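# Load one motor housing can into the press nest

## Task

Pick a single motor housing can out of the steel tray on the robot's table and set it into the round nest that sits beneath the press's raised ram on that same table. The can must face open end upward and sit all the way down in the nest, and at the finish the robot must not be in contact with any can.

## Robot and tools

ROBOT. Two arms stand at a table. left_arm carries a left hand and its base is near (+0.049, +0.311, 0) m. right_arm carries a right hand and its base is near (-0.049, -0.231, 0) m. Each hand has five fingers and a thumb that can turn in front of the palm. Holding the thumb turned in, the hand can wrap around an object about 0.035 to 0.065 m thick.

SCENE FRAME. The origin is at table-top height, midway between the two nominal bases. +z points up, +x points out over the table, and +y points toward left_arm. These axes are not the same as left and right in the camera images. All reported hand positions (metres) and quaternions (quat_wxyz) use this frame.

HAND POINT. Each arm is steered by a hand point. It lies 0.15 m out from the wrist face along the fingers and 0.05 m in front of the palm. Its +z runs along the straight fingers and its +y points out of the palm. On the right hand, +x points across the palm away from the thumb; on the left hand, +x points toward the thumb. Straight fingers reach 0.06 to 0.07 m past the point. A wrist bracket on the little-finger side can strike objects.

ROW LAYOUT. Every command row has 28 numbers, each between -1 and 1, covering both arms even when one of them stays still. The first 14 are for left_arm and the last 14 for right_arm. Each arm's 14 are:
- dx, dy, dz, rx, ry, rz: an offset, not a pose. It is measured from that arm's Hand target at the start of the action or move, along the scene axes. 1.0 means 0.6 m or 180 degrees. rx, ry, rz form a single rotation vector, and the turn is about the hand point. Every row of an action counts from that same start. Sending six zeros asks for the current Hand target again.
- thumb_turn, thumb_bend, index, middle, ring, little: absolute motor targets. -1 is open or straight, and +1 is closed. For thumb_turn, +1 puts the thumb opposite the fingers.
- force_limit: the load at which a closing motor stops. It runs from about 0 N at -1 to 10 N at +1, and to 15 N for the two thumb motors.
- speed: finger speed, from almost zero at -1 up to full at +0.48 and above. For a soft grip, use -0.94 or lower.
No hand value means "keep as is". To leave a hand unchanged, resend the eight hand numbers you last sent it. If you have sent none yet, send its hand_measured values, then hand_force_limit and hand_speed.

TOOLS.
- execute_actions(actions, cameras): actions is a list of actions. Each action is a list of up to 15 rows, one per 1/30 s step, and a shorter list keeps its last row. With an empty list, the call simply returns state and images. cameras is a list of names, or ["all"], or [] for none.
- move(target, speed, blend, blocking, cameras): moves each hand point along a straight path. target is one 28-number row or a list of up to 15 rows, and every row is an offset from the same starting Hand targets. speed is the top speed in m/s (0.002 to 4.3, default 0.25), given as one number or one per target; turn rate is limited to twice that in rad/s. blend is in m and rounds the corners between targets; 0 stops at each one. With blocking=false the call returns early while the move keeps running. The result adds a "move:" line. The ending can be done, off_target, moving, held or fault, and limits=paced or limits=held appear when checks acted. Paths do not avoid obstacles or the other arm.
- wait(seconds): 0 to 10 s with commands held.
- stop(): brakes a running move.
- zoom_image(camera, region): region is [x0, y0, x1, y1] in pixels of the newest image, at most 504 by 504.
- show_instructions(): shows the reference pages.
- finished_scene(scene): ends the scene; scene is the current scene's number.

RESULTS. Each result gives end_effector_position, end_effector_quat_wxyz and Hand target, which is the last commanded pose after clipping and the base for the next offsets. It also gives joint positions, velocities and torques. hand_measured, hand_stopped_by and hand_load_n each list six values in the motor order above. hand_stopped_by reads moving, target, force, stalled or fault. hand_load_n is positive when something pushes a finger open; a value near 0 after grasping means the grip is lost. A MOTOR HOT line warns of heating. An OVER-TEMPERATURE FAULT drops that arm for 30 s or more.

BEHAVIOUR. Arms track commands loosely and often settle 1 to 3 cm short, usually low, even in free air. Each step the commanded orientation is clipped to 40 degrees from the measured one. If the hand rests short, send the missing distance as a new offset. Fingers keep moving after an action until they reach their target or the force limit, then lock. To squeeze harder, raise force_limit and send a more closed target. To release, send a target more open than hand_measured.

CAMERAS. cam_head_left, cam_head_right, cam_high, cam_low, cam_left_wrist and cam_right_wrist, each 672x504. Wrist images can lag while the arm moves.

AVOID. Do not drop the can or let it go while it is still moving. Do not hit the press, tray or table hard or move quickly into contact. Never let the hands touch or grip each other. Do not let anything fall off the table. Do not run paths close to an arm's own base. Do not push at unreachable poses or hold loads at full stretch for long, because this overheats motors. Do not put too much force on a finger. Joint limits in rad: waist ±2.880, shoulder 0 to 3.142, elbow 0 to 3.019, wrist pitch -1.693 to 1.571, wrist yaw ±1.571, wrist roll ±2.094.

Each tool is called in YAML: its name, and indented under it one key for each argument.

Reference images:

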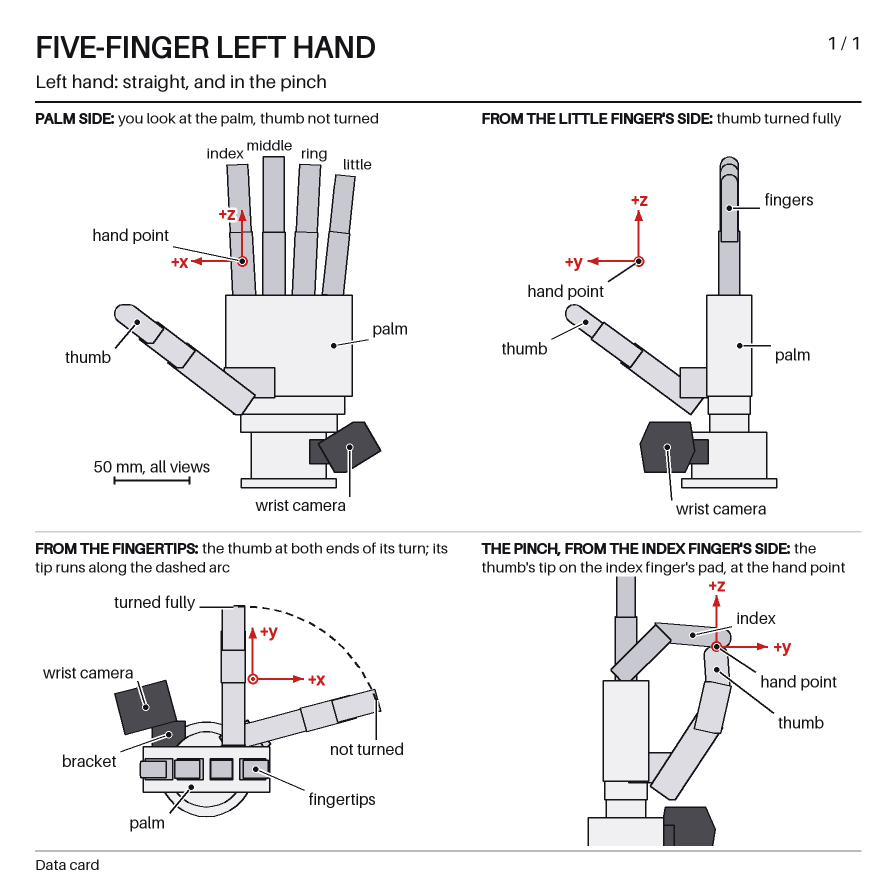

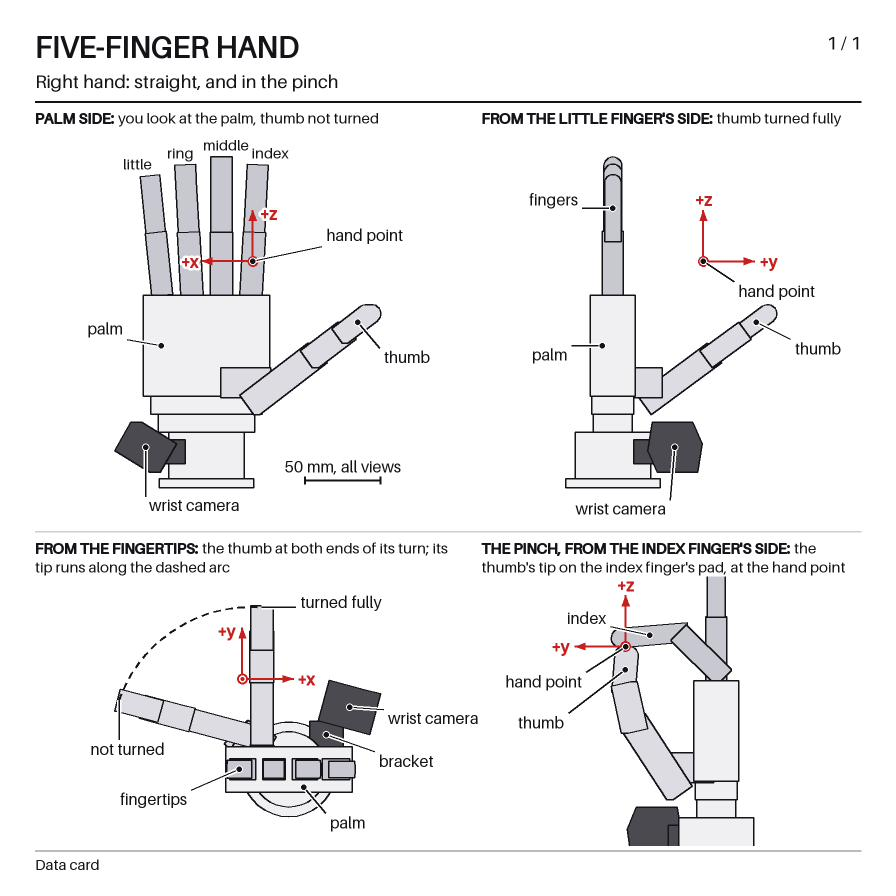

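## Session

execute_actions:
  actions: []

Scene clock: 0.00 s.
left_arm: end_effector_position=(+0.5330, +0.1704, +0.2341) hand_measured=(-1.000, -1.000, -1.000, -1.000, -1.000, -1.000) hand_load_n=(+0.0, +0.0, +0.0, +0.0, +0.0, +0.0) hand_stopped_by=(target, target, target, target, target, target) hand_force_limit=0.00 hand_speed=-0.80 end_effector_quat_wxyz=(+0.339, +0.168, +0.839, -0.392) | right_arm: end_effector_position=(+0.5155, -0.2686, +0.2438) hand_measured=(-1.000, -1.000, -1.000, -1.000, -1.000, -1.000) hand_load_n=(+0.0, +0.0, +0.0, +0.0, +0.0, +0.0) hand_stopped_by=(target, target, target, target, target, target) hand_force_limit=0.00 hand_speed=-0.80 end_effector_quat_wxyz=(+0.188, -0.187, +0.963, +0.044)
Joint positions: left_arm=[-0.031 1.238 1.022 -0.537 0.827 1.515] | right_arm=[-0.302 1.619 1.556 -1.202 -0.243 0.96]
Joint velocities: within noise
Joint torques (N m): no reading
Heat: left arm: hottest wrist pitch 32 °C; right arm: hottest shoulder 32 °C.
Hand target: left_arm +0.5391, +0.1700, +0.2418; +0.346, +0.170, +0.836, -0.391 | right_arm +0.5216, -0.2703, +0.2542; +0.199, -0.188, +0.961, +0.039

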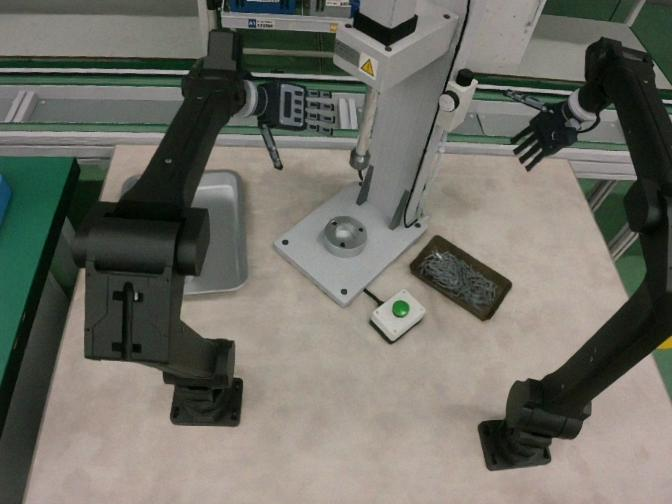

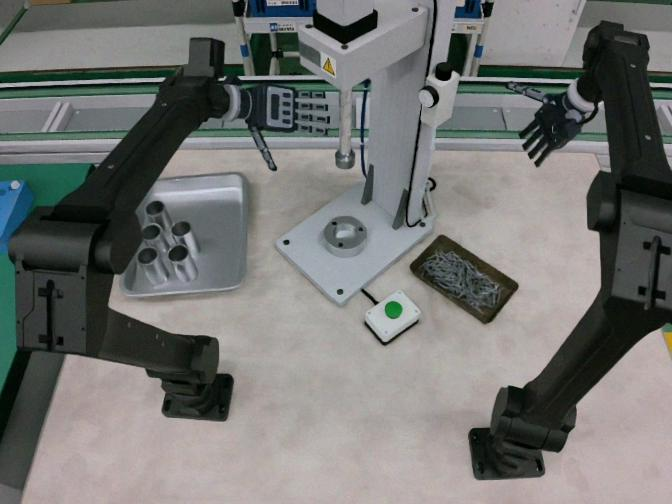

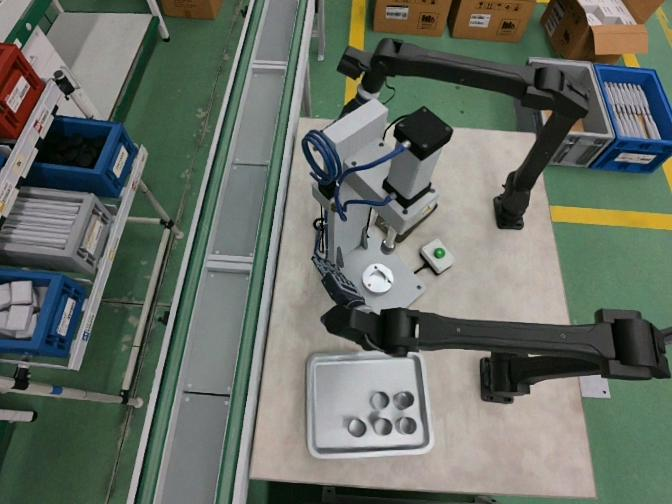

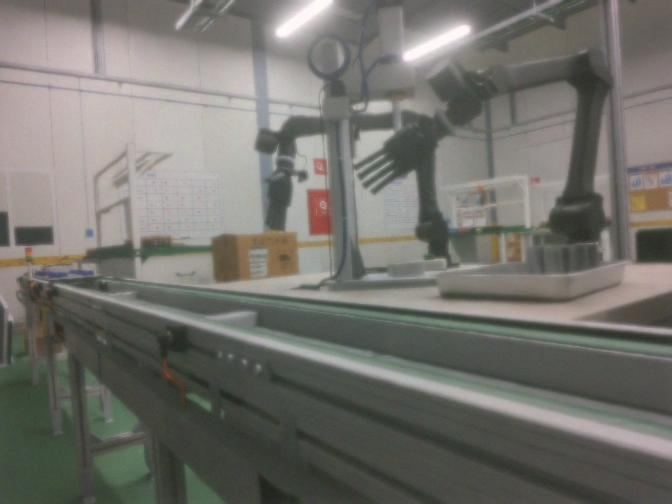

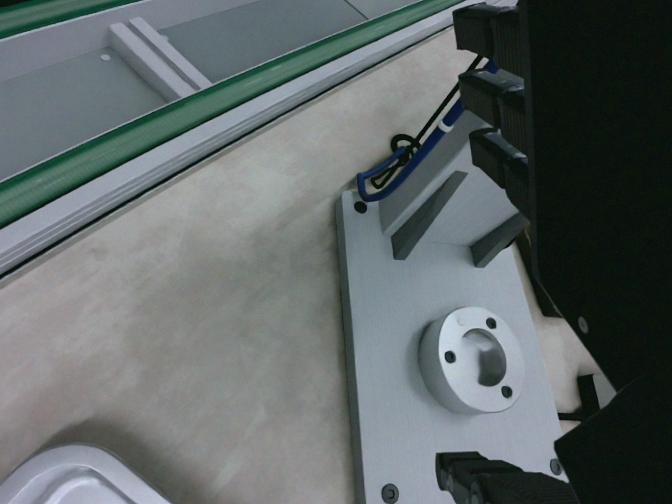

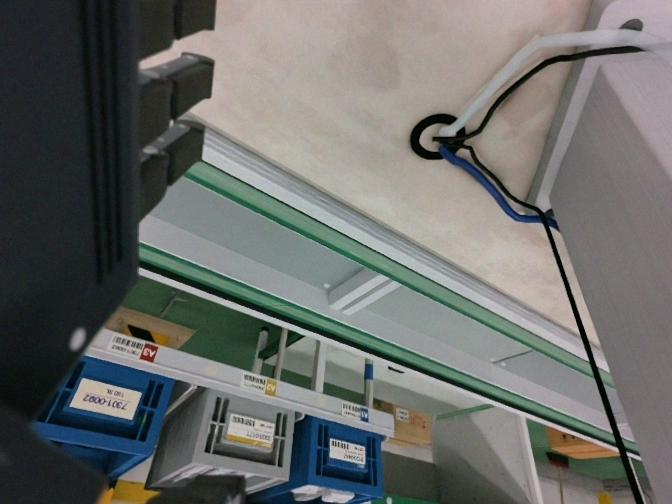

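zoom_image:
  camera: "cam_head_right"
  region: [100, 160, 268, 310]

zoom_image:
  camera: "cam_high"
  region: [290, 240, 450, 470]

zoom_image:
  camera: "cam_low"
  region: [320, 80, 650, 310]

zoom_image:
  camera: "cam_head_right"
  region: [260, 130, 450, 310]

Scaled by 3.000 from the camera's 672x504 image, which has a finer 960x720 frame.

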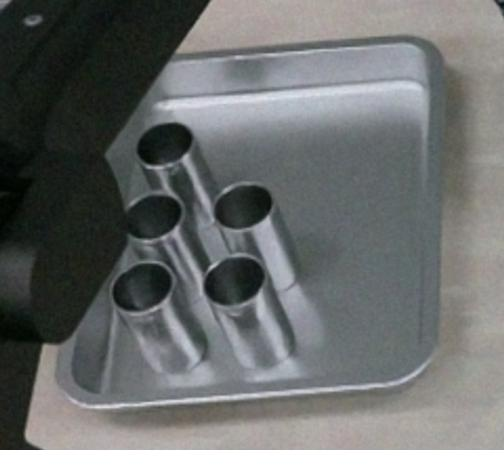

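Scaled by 2.191 from the camera's 672x504 image, which has a finer 960x720 frame.

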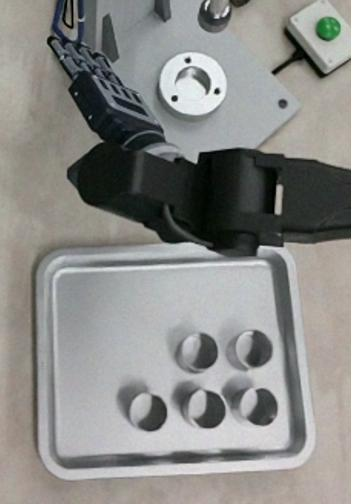

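Scaled by 1.527 from the camera's 672x504 image, which has a finer 960x720 frame.

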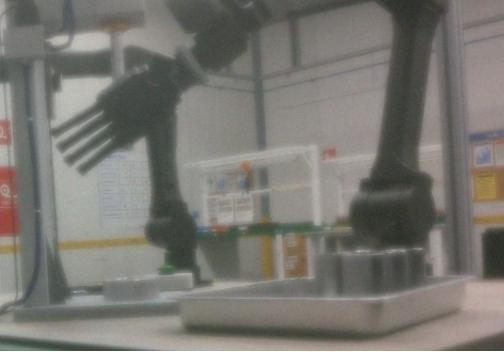

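Scaled by 2.653 from the camera's 672x504 image, which has a finer 960x720 frame.

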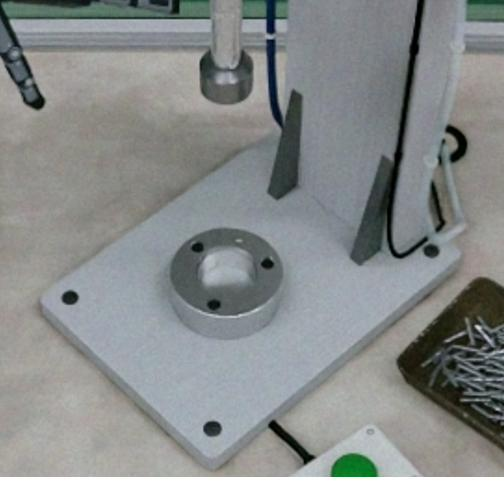

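move:
  target:
    - [-0.18,0.383,0.08,0.223,0.0254,0.662,1,-1,-1,-1,-1,-1,0,0.2,0,0,0,0,0,0,-1,-1,-1,-1,-1,-1,0,-0.8]
  cameras: ["all"]

Scene clock: 230.93 s.
left_arm: end_effector_position=(+0.4208, +0.4006, +0.2841) hand_measured=(+1.000, -1.000, -1.000, -1.000, -1.000, -1.000) hand_load_n=(+0.0, +0.0, +0.0, +0.0, +0.0, +0.5) hand_stopped_by=(target, target, target, target, target, target) hand_force_limit=0.00 hand_speed=0.20 end_effector_quat_wxyz=(+0.407, -0.534, +0.653, +0.350) | right_arm: end_effector_position=(+0.5155, -0.2686, +0.2438) hand_measured=(-1.000, -1.000, -1.000, -1.000, -1.000, -1.000) hand_load_n=(+0.0, +0.0, +0.5, +0.0, +0.0, +0.0) hand_stopped_by=(target, target, target, target, target, target) hand_force_limit=0.00 hand_speed=-0.80 end_effector_quat_wxyz=(+0.188, -0.187, +0.963, +0.044)
Joint positions: left_arm=[-0.155 1.431 1.305 -1.494 -1.132 -0.031] | right_arm=[-0.302 1.619 1.556 -1.202 -0.243 0.96]
Joint torques (N m): left_arm=[1.73 -9.58 12.77 -0.14 -1.01 -0.17] | right_arm=[0.32 -13.63 9.18 1.29 -0.31 -0.03]
Heat: left arm: hottest elbow 37 °C; right arm: hottest elbow 38 °C.
Hand target: left_arm +0.4312, +0.3998, +0.2898; +0.411, -0.542, +0.646, +0.346 | right_arm +0.5216, -0.2703, +0.2542; +0.199, -0.188, +0.961, +0.039
Off the commanded pose: left_arm 0.012 m, 1 deg | right_arm 0.012 m, 1 deg.
move: off_target (left_arm, right_arm)
camera_calibration:
cam_left_wrist: T_world_to_cam=[[0.912102, -0.285702, -0.294015, -0.18155], [-0.401402, -0.768171, -0.498789, 0.61695], [-0.0833489, 0.572964, -0.815331, 0.156583], [0, 0, 0, 1]] pos_world=[0.426287, 0.332337, 0.382016]

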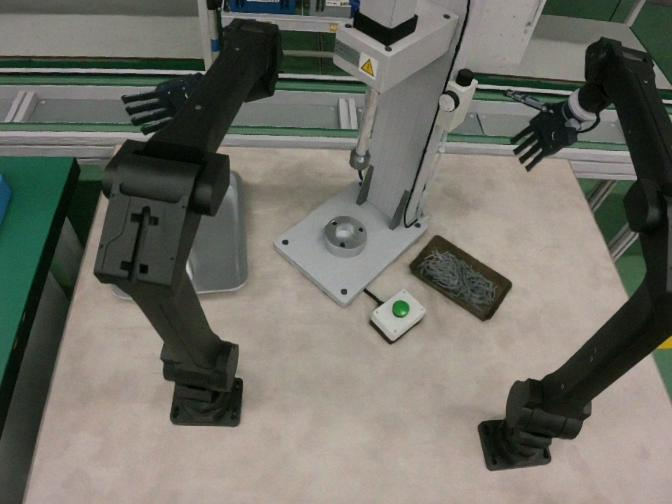

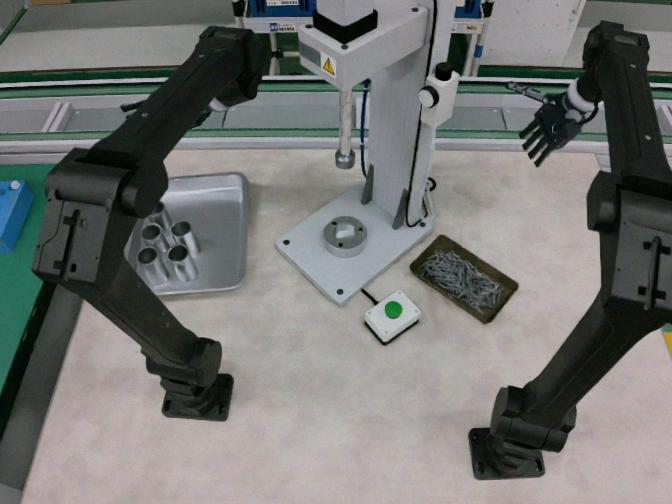

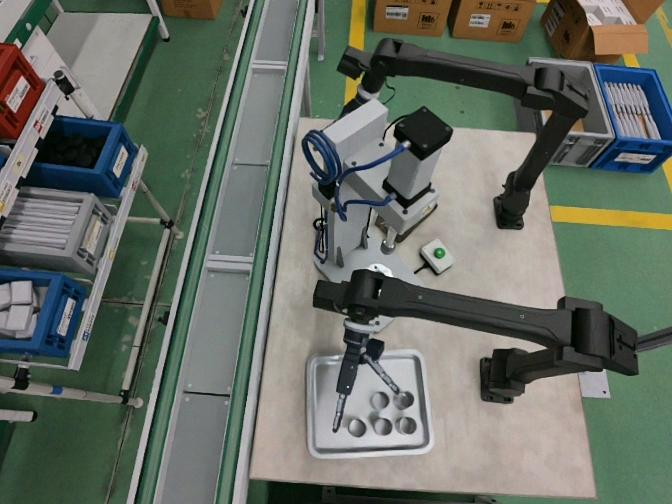

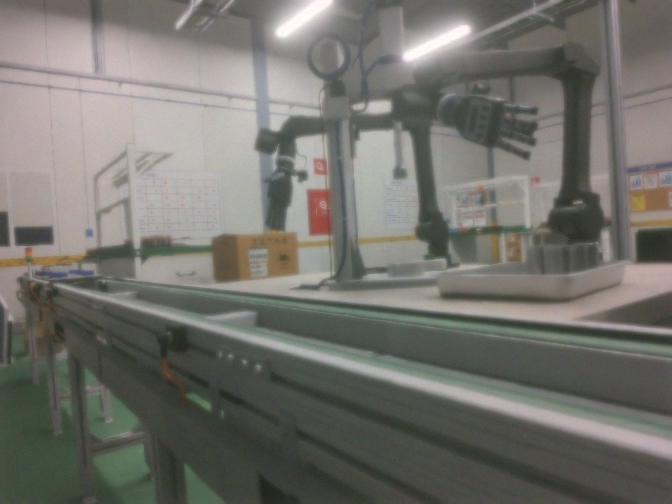

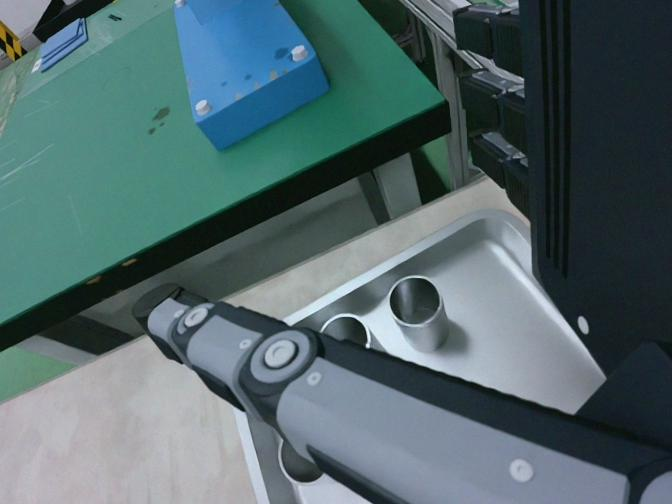

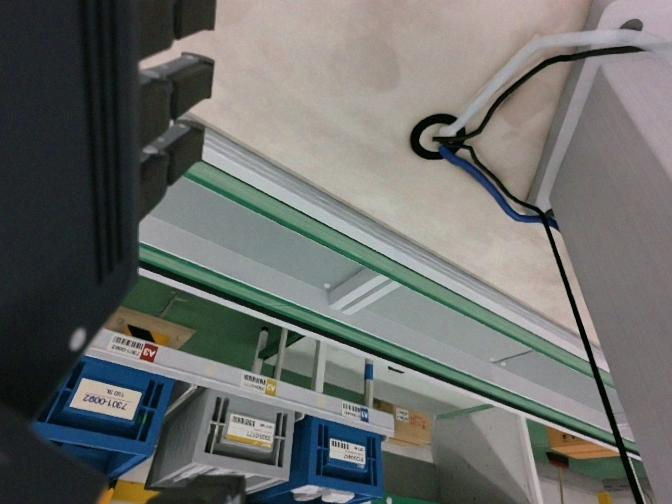

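move:
  target:
    - [0.0017,0.113,-0.167,0,0,0,1,-0.5,-0.4,-0.4,-1,-1,0,0.2,0,0,0,0,0,0,-1,-1,-1,-1,-1,-1,0,-0.8]
  cameras: ["cam_left_wrist","cam_high","cam_low"]

Scene clock: 252.73 s.
left_arm: end_effector_position=(+0.4311, +0.4692, +0.1951) hand_measured=(+1.000, -0.500, -0.400, -0.400, -1.000, -1.000) hand_load_n=(+0.0, +0.0, +0.0, +0.5, +0.0, +0.0) hand_stopped_by=(target, target, target, target, target, target) hand_force_limit=0.00 hand_speed=0.20 end_effector_quat_wxyz=(+0.415, -0.548, +0.640, +0.345) | right_arm: end_effector_position=(+0.5155, -0.2686, +0.2438) hand_measured=(-1.000, -1.000, -1.000, -1.000, -1.000, -1.000) hand_load_n=(+0.0, +0.0, +0.0, +0.0, +0.0, +0.0) hand_stopped_by=(target, target, target, target, target, target) hand_force_limit=0.00 hand_speed=-0.80 end_effector_quat_wxyz=(+0.188, -0.187, +0.963, +0.044)
Joint positions: left_arm=[0.015 1.432 1.06 -0.904 -1.119 0.31] | right_arm=[-0.302 1.619 1.556 -1.202 -0.243 0.96]
Joint torques (N m): left_arm=[1.03 -10.58 8.43 1.26 -0.71 0.14] | right_arm=[0.26 -13.63 9.14 1.22 -0.29 -0.02]
Heat: left arm: hottest elbow 40 °C; right arm: hottest elbow 38 °C.
Hand target: left_arm +0.4322, +0.4676, +0.1898; +0.412, -0.542, +0.646, +0.346 | right_arm +0.5216, -0.2703, +0.2542; +0.199, -0.188, +0.961, +0.039
Off the commanded pose: left_arm 0.006 m, 1 deg | right_arm 0.012 m, 1 deg.
move: off_target (right_arm)
camera_calibration:
cam_left_wrist: T_world_to_cam=[[0.928182, -0.264375, -0.261886, -0.220736], [-0.365901, -0.776576, -0.512881, 0.620832], [-0.0677812, 0.571871, -0.817539, 0.0398469], [0, 0, 0, 1]] pos_world=[0.434748, 0.400979, 0.293182]
Images, in order (width x height): cam_high 672x504, cam_low 672x504, cam_left_wrist 672x504.

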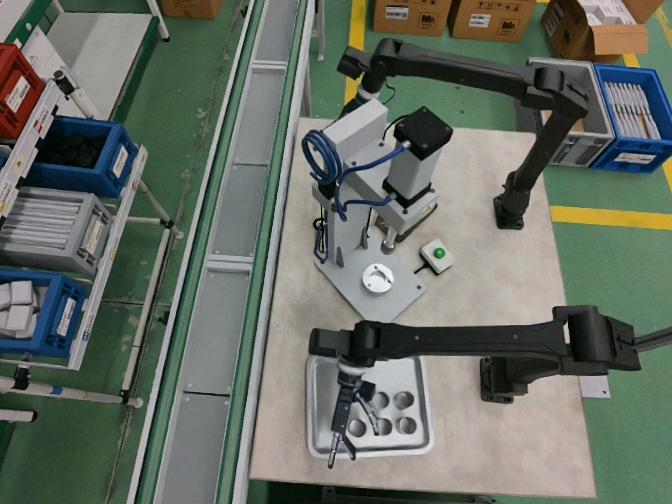

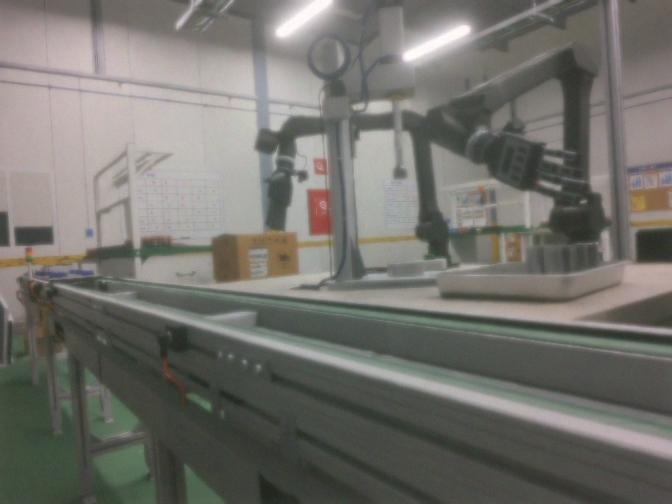

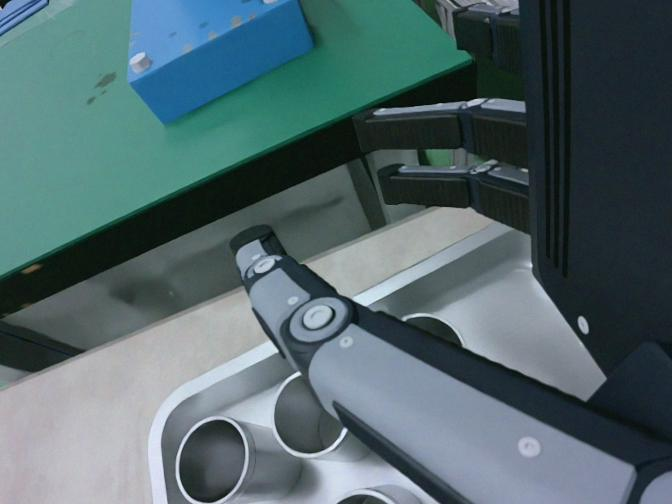

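move:
  target:
    - [0.003,0.017,-0.12,0,0,0,1,-0.4,-0.4,-0.4,-1,-1,0,0.2,0,0,0,0,0,0,-1,-1,-1,-1,-1,-1,0,-0.8]
  cameras: ["cam_left_wrist","cam_high","cam_low"]
  speed: 0.15

zoom_image:
  camera: "cam_low"
  region: [420, 130, 640, 310]

zoom_image:
  camera: "cam_high"
  region: [290, 330, 450, 470]

Scene clock: 276.77 s.
left_arm: end_effector_position=(+0.4329, +0.4754, +0.1219) hand_measured=(+1.000, -0.400, -0.400, -0.400, -1.000, -1.000) hand_load_n=(+0.0, +0.0, +0.0, +0.0, +0.0, +0.0) hand_stopped_by=(target, target, target, target, target, target) hand_force_limit=0.00 hand_speed=0.20 end_effector_quat_wxyz=(+0.415, -0.544, +0.644, +0.343) | right_arm: end_effector_position=(+0.5155, -0.2686, +0.2438) hand_measured=(-1.000, -1.000, -1.000, -1.000, -1.000, -1.000) hand_load_n=(+0.0, +0.0, +0.0, +0.0, +0.0, +0.0) hand_stopped_by=(target, target, target, target, target, target) hand_force_limit=0.00 hand_speed=-0.80 end_effector_quat_wxyz=(+0.188, -0.187, +0.963, +0.044)
Joint positions: left_arm=[0.03 1.521 0.939 -0.651 -1.109 0.363] | right_arm=[-0.302 1.619 1.556 -1.202 -0.243 0.96]
Joint torques (N m): left_arm=[1.85 -10.87 8.1 1.36 -0.75 0.1] | right_arm=[0.21 -13.98 9.24 1.24 -0.3 -0.03]
Heat: left arm: hottest elbow 37 °C; right arm: hottest elbow 38 °C.
Hand target: left_arm +0.4340, +0.4778, +0.1177; +0.412, -0.542, +0.646, +0.345 | right_arm +0.5216, -0.2703, +0.2542; +0.199, -0.188, +0.961, +0.039
Off the commanded pose: left_arm 0.005 m, 1 deg | right_arm 0.012 m, 1 deg.
move: off_target (right_arm)
camera_calibration:
cam_left_wrist: T_world_to_cam=[[0.924344, -0.274642, -0.264879, -0.233097], [-0.376018, -0.773562, -0.51011, 0.591342], [-0.0648031, 0.571116, -0.818308, -0.0242339], [0, 0, 0, 1]] pos_world=[0.436247, 0.407262, 0.220076]
Images, in order (width x height): cam_high 672x504, cam_low 672x504, cam_left_wrist 672x504.

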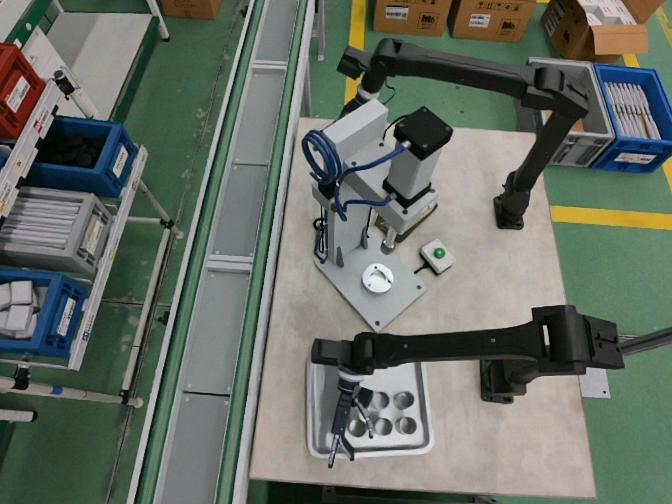

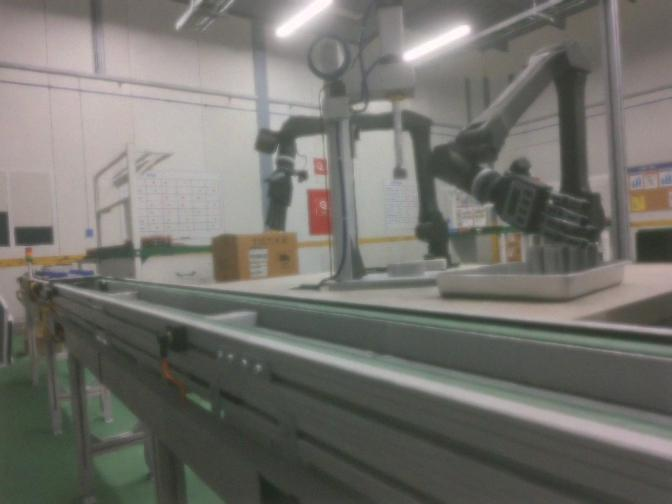

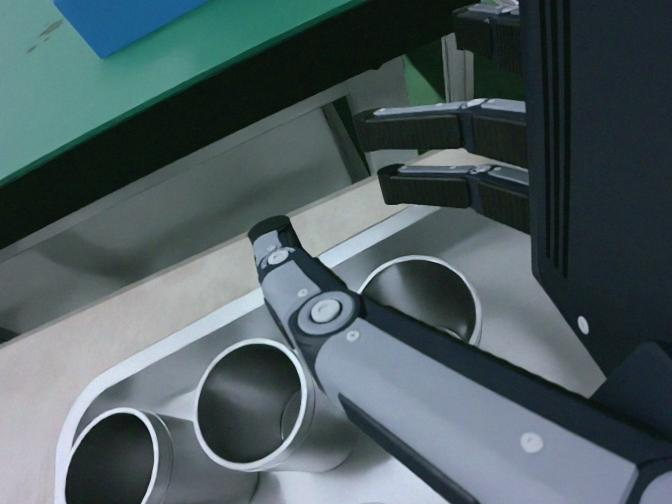

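Scaled by 2.291 from the camera's 672x504 image, which has a finer 960x720 frame.

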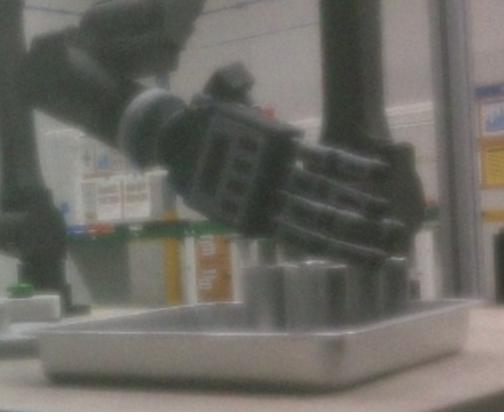

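Scaled by 3.150 from the camera's 672x504 image, which has a finer 960x720 frame.

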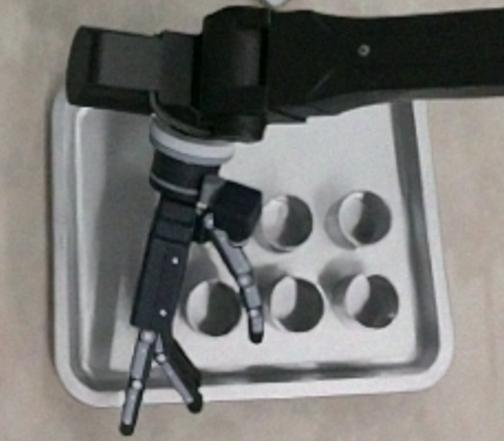

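move:
  target:
    - [-0.003,0,-0.055,0,0,0,1,-0.4,-0.25,-0.25,-1,-1,0,0.2,0,0,0,0,0,0,-1,-1,-1,-1,-1,-1,0,-0.8]
  cameras: ["cam_left_wrist","cam_high"]
  speed: 0.1

zoom_image:
  camera: "cam_high"
  region: [290, 330, 450, 470]

Scene clock: 306.63 s.
left_arm: end_effector_position=(+0.4324, +0.4754, +0.0912) hand_measured=(+1.000, -0.400, -0.250, -0.250, -1.000, -1.000) hand_load_n=(+0.0, +0.0, +0.5, +0.0, +0.0, +0.0) hand_stopped_by=(target, target, target, target, target, target) hand_force_limit=0.00 hand_speed=0.20 end_effector_quat_wxyz=(+0.417, -0.545, +0.642, +0.341) | right_arm: end_effector_position=(+0.5155, -0.2686, +0.2438) hand_measured=(-1.000, -1.000, -1.000, -1.000, -1.000, -1.000) hand_load_n=(+0.0, +0.0, +0.0, +0.0, +0.0, +0.0) hand_stopped_by=(target, target, target, target, target, target) hand_force_limit=0.00 hand_speed=-0.80 end_effector_quat_wxyz=(+0.188, -0.187, +0.963, +0.044)
Joint positions: left_arm=[0.03 1.57 0.897 -0.553 -1.109 0.364] | right_arm=[-0.302 1.619 1.556 -1.202 -0.243 0.96]
Joint torques (N m): left_arm=[1.9 -10.64 7.51 1.36 -0.74 0.11] | right_arm=[0.26 -13.92 9.18 1.2 -0.3 -0.03]
Heat: left arm: hottest elbow 35 °C; right arm: hottest elbow 38 °C.
Hand target: left_arm +0.4323, +0.4778, +0.0847; +0.412, -0.542, +0.646, +0.345 | right_arm +0.5216, -0.2703, +0.2542; +0.199, -0.188, +0.961, +0.039
Off the commanded pose: left_arm 0.007 m, 1 deg | right_arm 0.012 m, 1 deg.
move: off_target (right_arm)
camera_calibration:
cam_left_wrist: T_world_to_cam=[[0.925991, -0.274861, -0.25883, -0.24188], [-0.372861, -0.77344, -0.512607, 0.574282], [-0.0592937, 0.571177, -0.818683, -0.0517748], [0, 0, 0, 1]] pos_world=[0.435036, 0.407261, 0.189388]
Images, in order (width x height): cam_high 672x504, cam_left_wrist 672x504.

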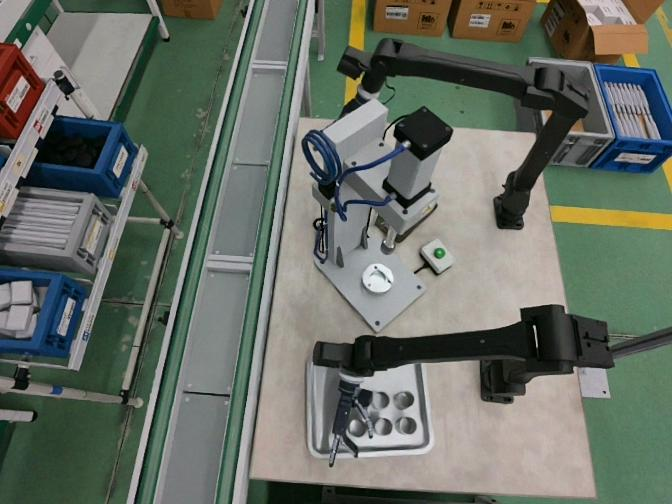

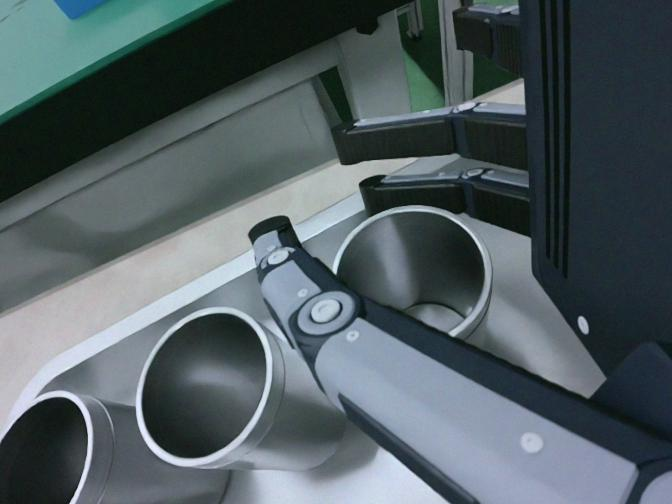

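Scaled by 3.150 from the camera's 672x504 image, which has a finer 960x720 frame.

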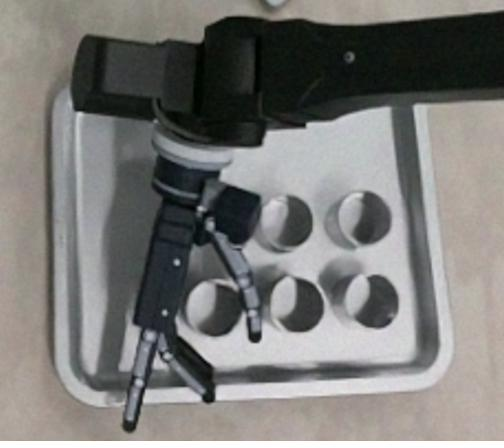

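move:
  target:
    - [0,0,0,0,0,0,1,-0.4,-0.12,-0.12,-1,-1,-0.6,-0.5,0,0,0,0,0,0,-1,-1,-1,-1,-1,-1,0,-0.8]
    - [0,0,-0.030,0,0,0,1,-0.4,-0.12,-0.12,-1,-1,-0.6,-0.5,0,0,0,0,0,0,-1,-1,-1,-1,-1,-1,0,-0.8]
  cameras: ["cam_left_wrist","cam_high"]
  speed: 0.05

zoom_image:
  camera: "cam_high"
  region: [290, 330, 450, 470]

Scene clock: 339.50 s.
left_arm: end_effector_position=(+0.4331, +0.4758, +0.0774) hand_measured=(+1.000, -0.400, -0.120, -0.120, -1.000, -1.000) hand_load_n=(-1.0, +1.0, +0.0, +0.0, +0.0, +0.0) hand_stopped_by=(target, target, target, target, target, target) hand_force_limit=-0.60 hand_speed=-0.50 end_effector_quat_wxyz=(+0.417, -0.543, +0.643, +0.342) | right_arm: end_effector_position=(+0.5155, -0.2686, +0.2438) hand_measured=(-1.000, -1.000, -1.000, -1.000, -1.000, -1.000) hand_load_n=(+0.0, +0.0, +0.0, +0.0, +0.0, +0.0) hand_stopped_by=(target, target, target, target, target, target) hand_force_limit=0.00 hand_speed=-0.80 end_effector_quat_wxyz=(+0.188, -0.187, +0.963, +0.044)
Joint positions: left_arm=[0.03 1.598 0.882 -0.505 -1.111 0.373] | right_arm=[-0.302 1.619 1.556 -1.202 -0.243 0.96]
Joint torques (N m): left_arm=[1.85 -9.99 6.91 1.54 -0.68 0.01] | right_arm=[0.15 -13.86 9.22 1.32 -0.33 -0.02]
Heat: left arm: hottest elbow 34 °C; right arm: hottest elbow 39 °C.
Hand target: left_arm +0.4322, +0.4778, +0.0666; +0.412, -0.542, +0.646, +0.345 | right_arm +0.5216, -0.2703, +0.2542; +0.199, -0.188, +0.961, +0.039
Off the commanded pose: left_arm 0.011 m, 1 deg | right_arm 0.012 m, 1 deg.
move: off_target (left_arm, right_arm)
camera_calibration:
cam_left_wrist: T_world_to_cam=[[0.924342, -0.277184, -0.262224, -0.243964], [-0.376866, -0.770736, -0.513749, 0.568314], [-0.0597029, 0.573703, -0.816884, -0.0644118], [0, 0, 0, 1]] pos_world=[0.435839, 0.407351, 0.175381]
Images, in order (width x height): cam_high 672x504, cam_left_wrist 672x504.

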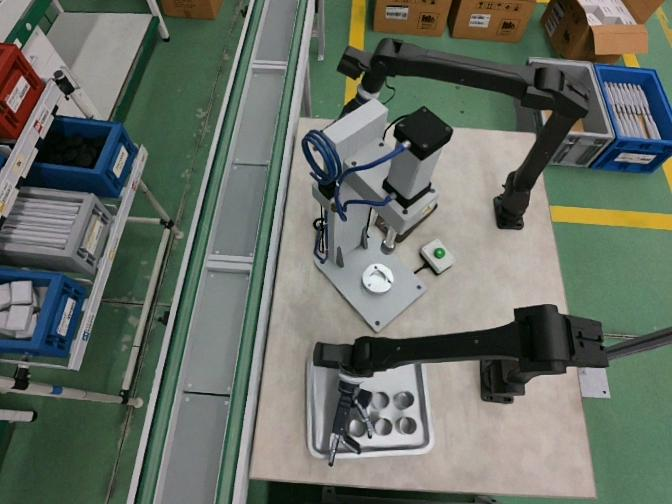

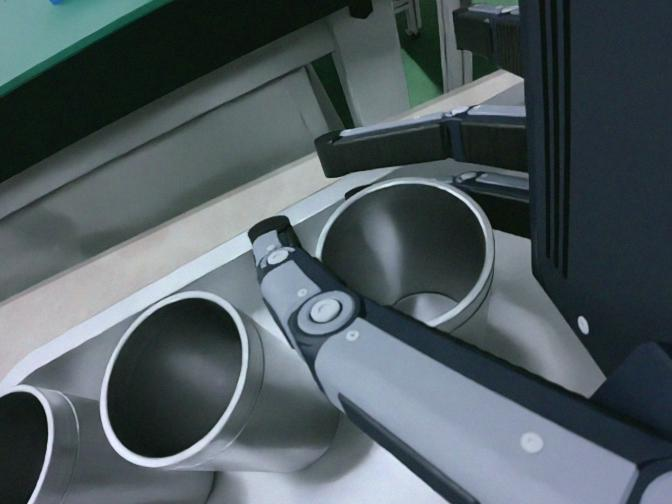

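Scaled by 3.150 from the camera's 672x504 image, which has a finer 960x720 frame.

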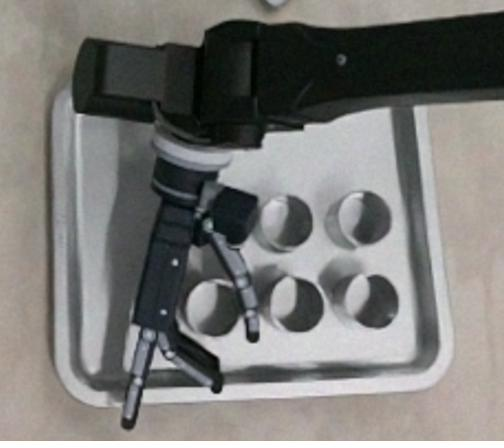

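move:
  target: [0,0,-0.022,0,0,0,1,-0.4,-0.12,-0.12,-1,-1,-0.6,-0.5,0,0,0,0,0,0,-1,-1,-1,-1,-1,-1,0,-0.8]
  cameras: ["cam_left_wrist"]
  speed: 0.05

execute_actions:
  actions: []
  cameras: ["cam_low","cam_high"]

zoom_image:
  camera: "cam_low"
  region: [480, 180, 620, 300]

Scene clock: 365.10 s.
left_arm: end_effector_position=(+0.4337, +0.4775, +0.0762) hand_measured=(+1.000, -0.400, -0.120, -0.120, -1.000, -1.000) hand_load_n=(-4.0, +3.0, +0.0, +0.0, +0.5, +0.0) hand_stopped_by=(target, target, target, target, target, target) hand_force_limit=-0.60 hand_speed=-0.50 end_effector_quat_wxyz=(+0.421, -0.538, +0.642, +0.347) | right_arm: end_effector_position=(+0.5155, -0.2686, +0.2438) hand_measured=(-1.000, -1.000, -1.000, -1.000, -1.000, -1.000) hand_load_n=(+0.0, -0.5, +0.0, +0.0, +0.0, +0.0) hand_stopped_by=(target, target, target, target, target, target) hand_force_limit=0.00 hand_speed=-0.80 end_effector_quat_wxyz=(+0.188, -0.187, +0.963, +0.044)
Joint positions: left_arm=[0.03 1.604 0.876 -0.477 -1.124 0.393] | right_arm=[-0.302 1.619 1.556 -1.202 -0.243 0.96]
Joint torques (N m): left_arm=[1.73 -8.29 6.39 1.84 -0.17 -0.19] | right_arm=[-0.15 -13.57 9.17 1.29 -0.29 -0.03]
Heat: left arm: hottest elbow 33 °C; right arm: hottest elbow 39 °C.
Hand target: left_arm +0.4322, +0.4778, +0.0534; +0.412, -0.542, +0.646, +0.346 | right_arm +0.5216, -0.2703, +0.2542; +0.199, -0.188, +0.961, +0.039
Off the commanded pose: left_arm 0.023 m, 1 deg | right_arm 0.012 m, 1 deg.
move: off_target (left_arm, right_arm)
camera_calibration:
cam_left_wrist: T_world_to_cam=[[0.922722, -0.276482, -0.268592, -0.24341], [-0.380844, -0.761484, -0.524501, 0.567399], [-0.0595137, 0.58626, -0.807934, -0.0730962], [0, 0, 0, 1]] pos_world=[0.43634, 0.40762, 0.173166]
Images, in order (width x height): cam_left_wrist 672x504.

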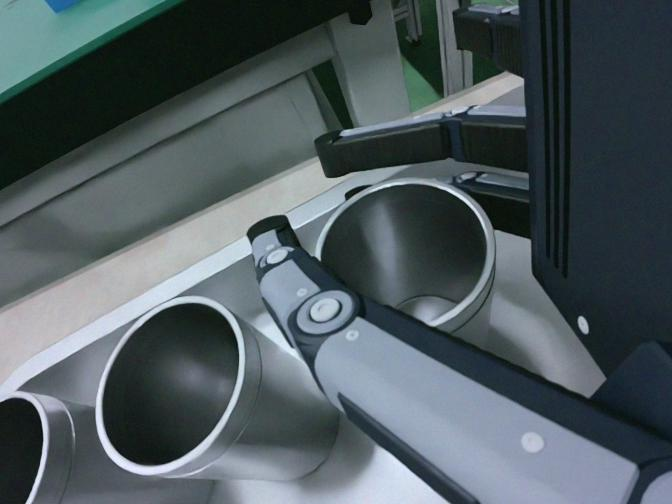

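Scene clock: 365.10 s.
left_arm: end_effector_position=(+0.4337, +0.4775, +0.0762) hand_measured=(+1.000, -0.400, -0.120, -0.120, -1.000, -1.000) hand_load_n=(-4.0, +3.0, +0.0, +0.0, +0.5, +0.0) hand_stopped_by=(target, target, target, target, target, target) hand_force_limit=-0.60 hand_speed=-0.50 end_effector_quat_wxyz=(+0.421, -0.538, +0.642, +0.347) | right_arm: end_effector_position=(+0.5155, -0.2686, +0.2438) hand_measured=(-1.000, -1.000, -1.000, -1.000, -1.000, -1.000) hand_load_n=(+0.0, -0.5, +0.0, +0.0, +0.0, +0.0) hand_stopped_by=(target, target, target, target, target, target) hand_force_limit=0.00 hand_speed=-0.80 end_effector_quat_wxyz=(+0.188, -0.187, +0.963, +0.044)
Joint positions: left_arm=[0.03 1.604 0.876 -0.477 -1.124 0.393] | right_arm=[-0.302 1.619 1.556 -1.202 -0.243 0.96]
Joint velocities: within noise
Joint torques (N m): left_arm=[1.73 -8.29 6.39 1.84 -0.17 -0.19] | right_arm=[-0.15 -13.57 9.17 1.29 -0.29 -0.03]
Heat: left arm: hottest elbow 33 °C; right arm: hottest elbow 39 °C.
Hand target: left_arm +0.4322, +0.4778, +0.0534; +0.412, -0.542, +0.646, +0.346 | right_arm +0.5216, -0.2703, +0.2542; +0.199, -0.188, +0.961, +0.039
Off the commanded pose: left_arm 0.023 m, 1 deg | right_arm 0.012 m, 1 deg.
Images, in order (width x height): cam_high 672x504, cam_low 672x504.

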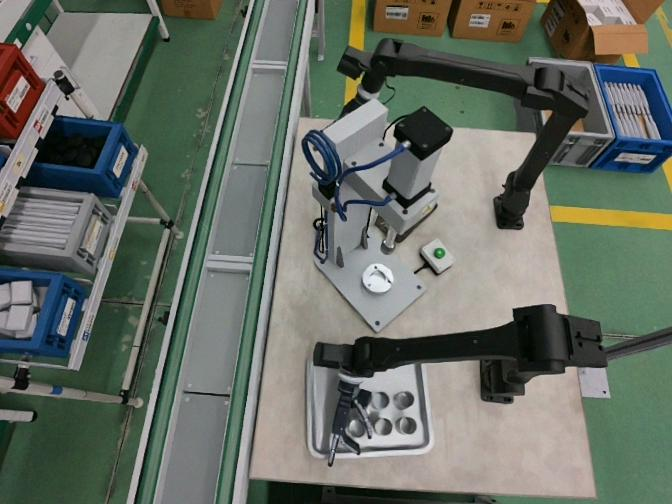

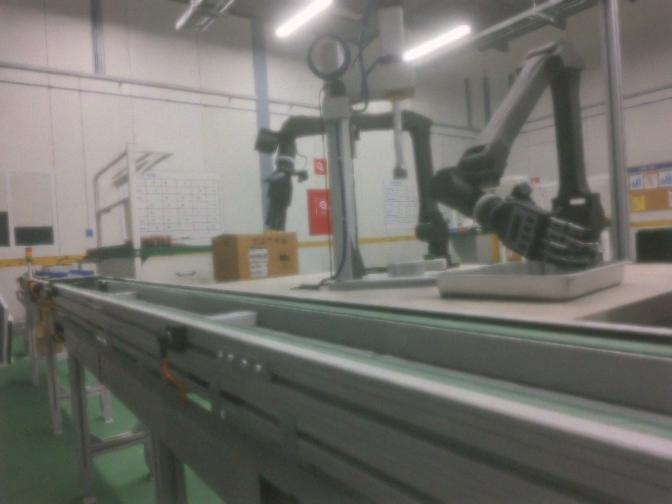

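Scaled by 3.600 from the camera's 672x504 image, which has a finer 960x720 frame.

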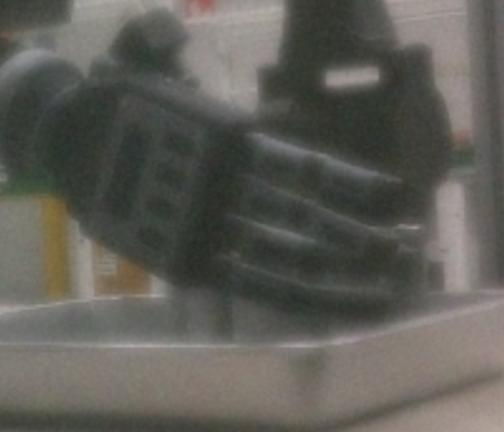

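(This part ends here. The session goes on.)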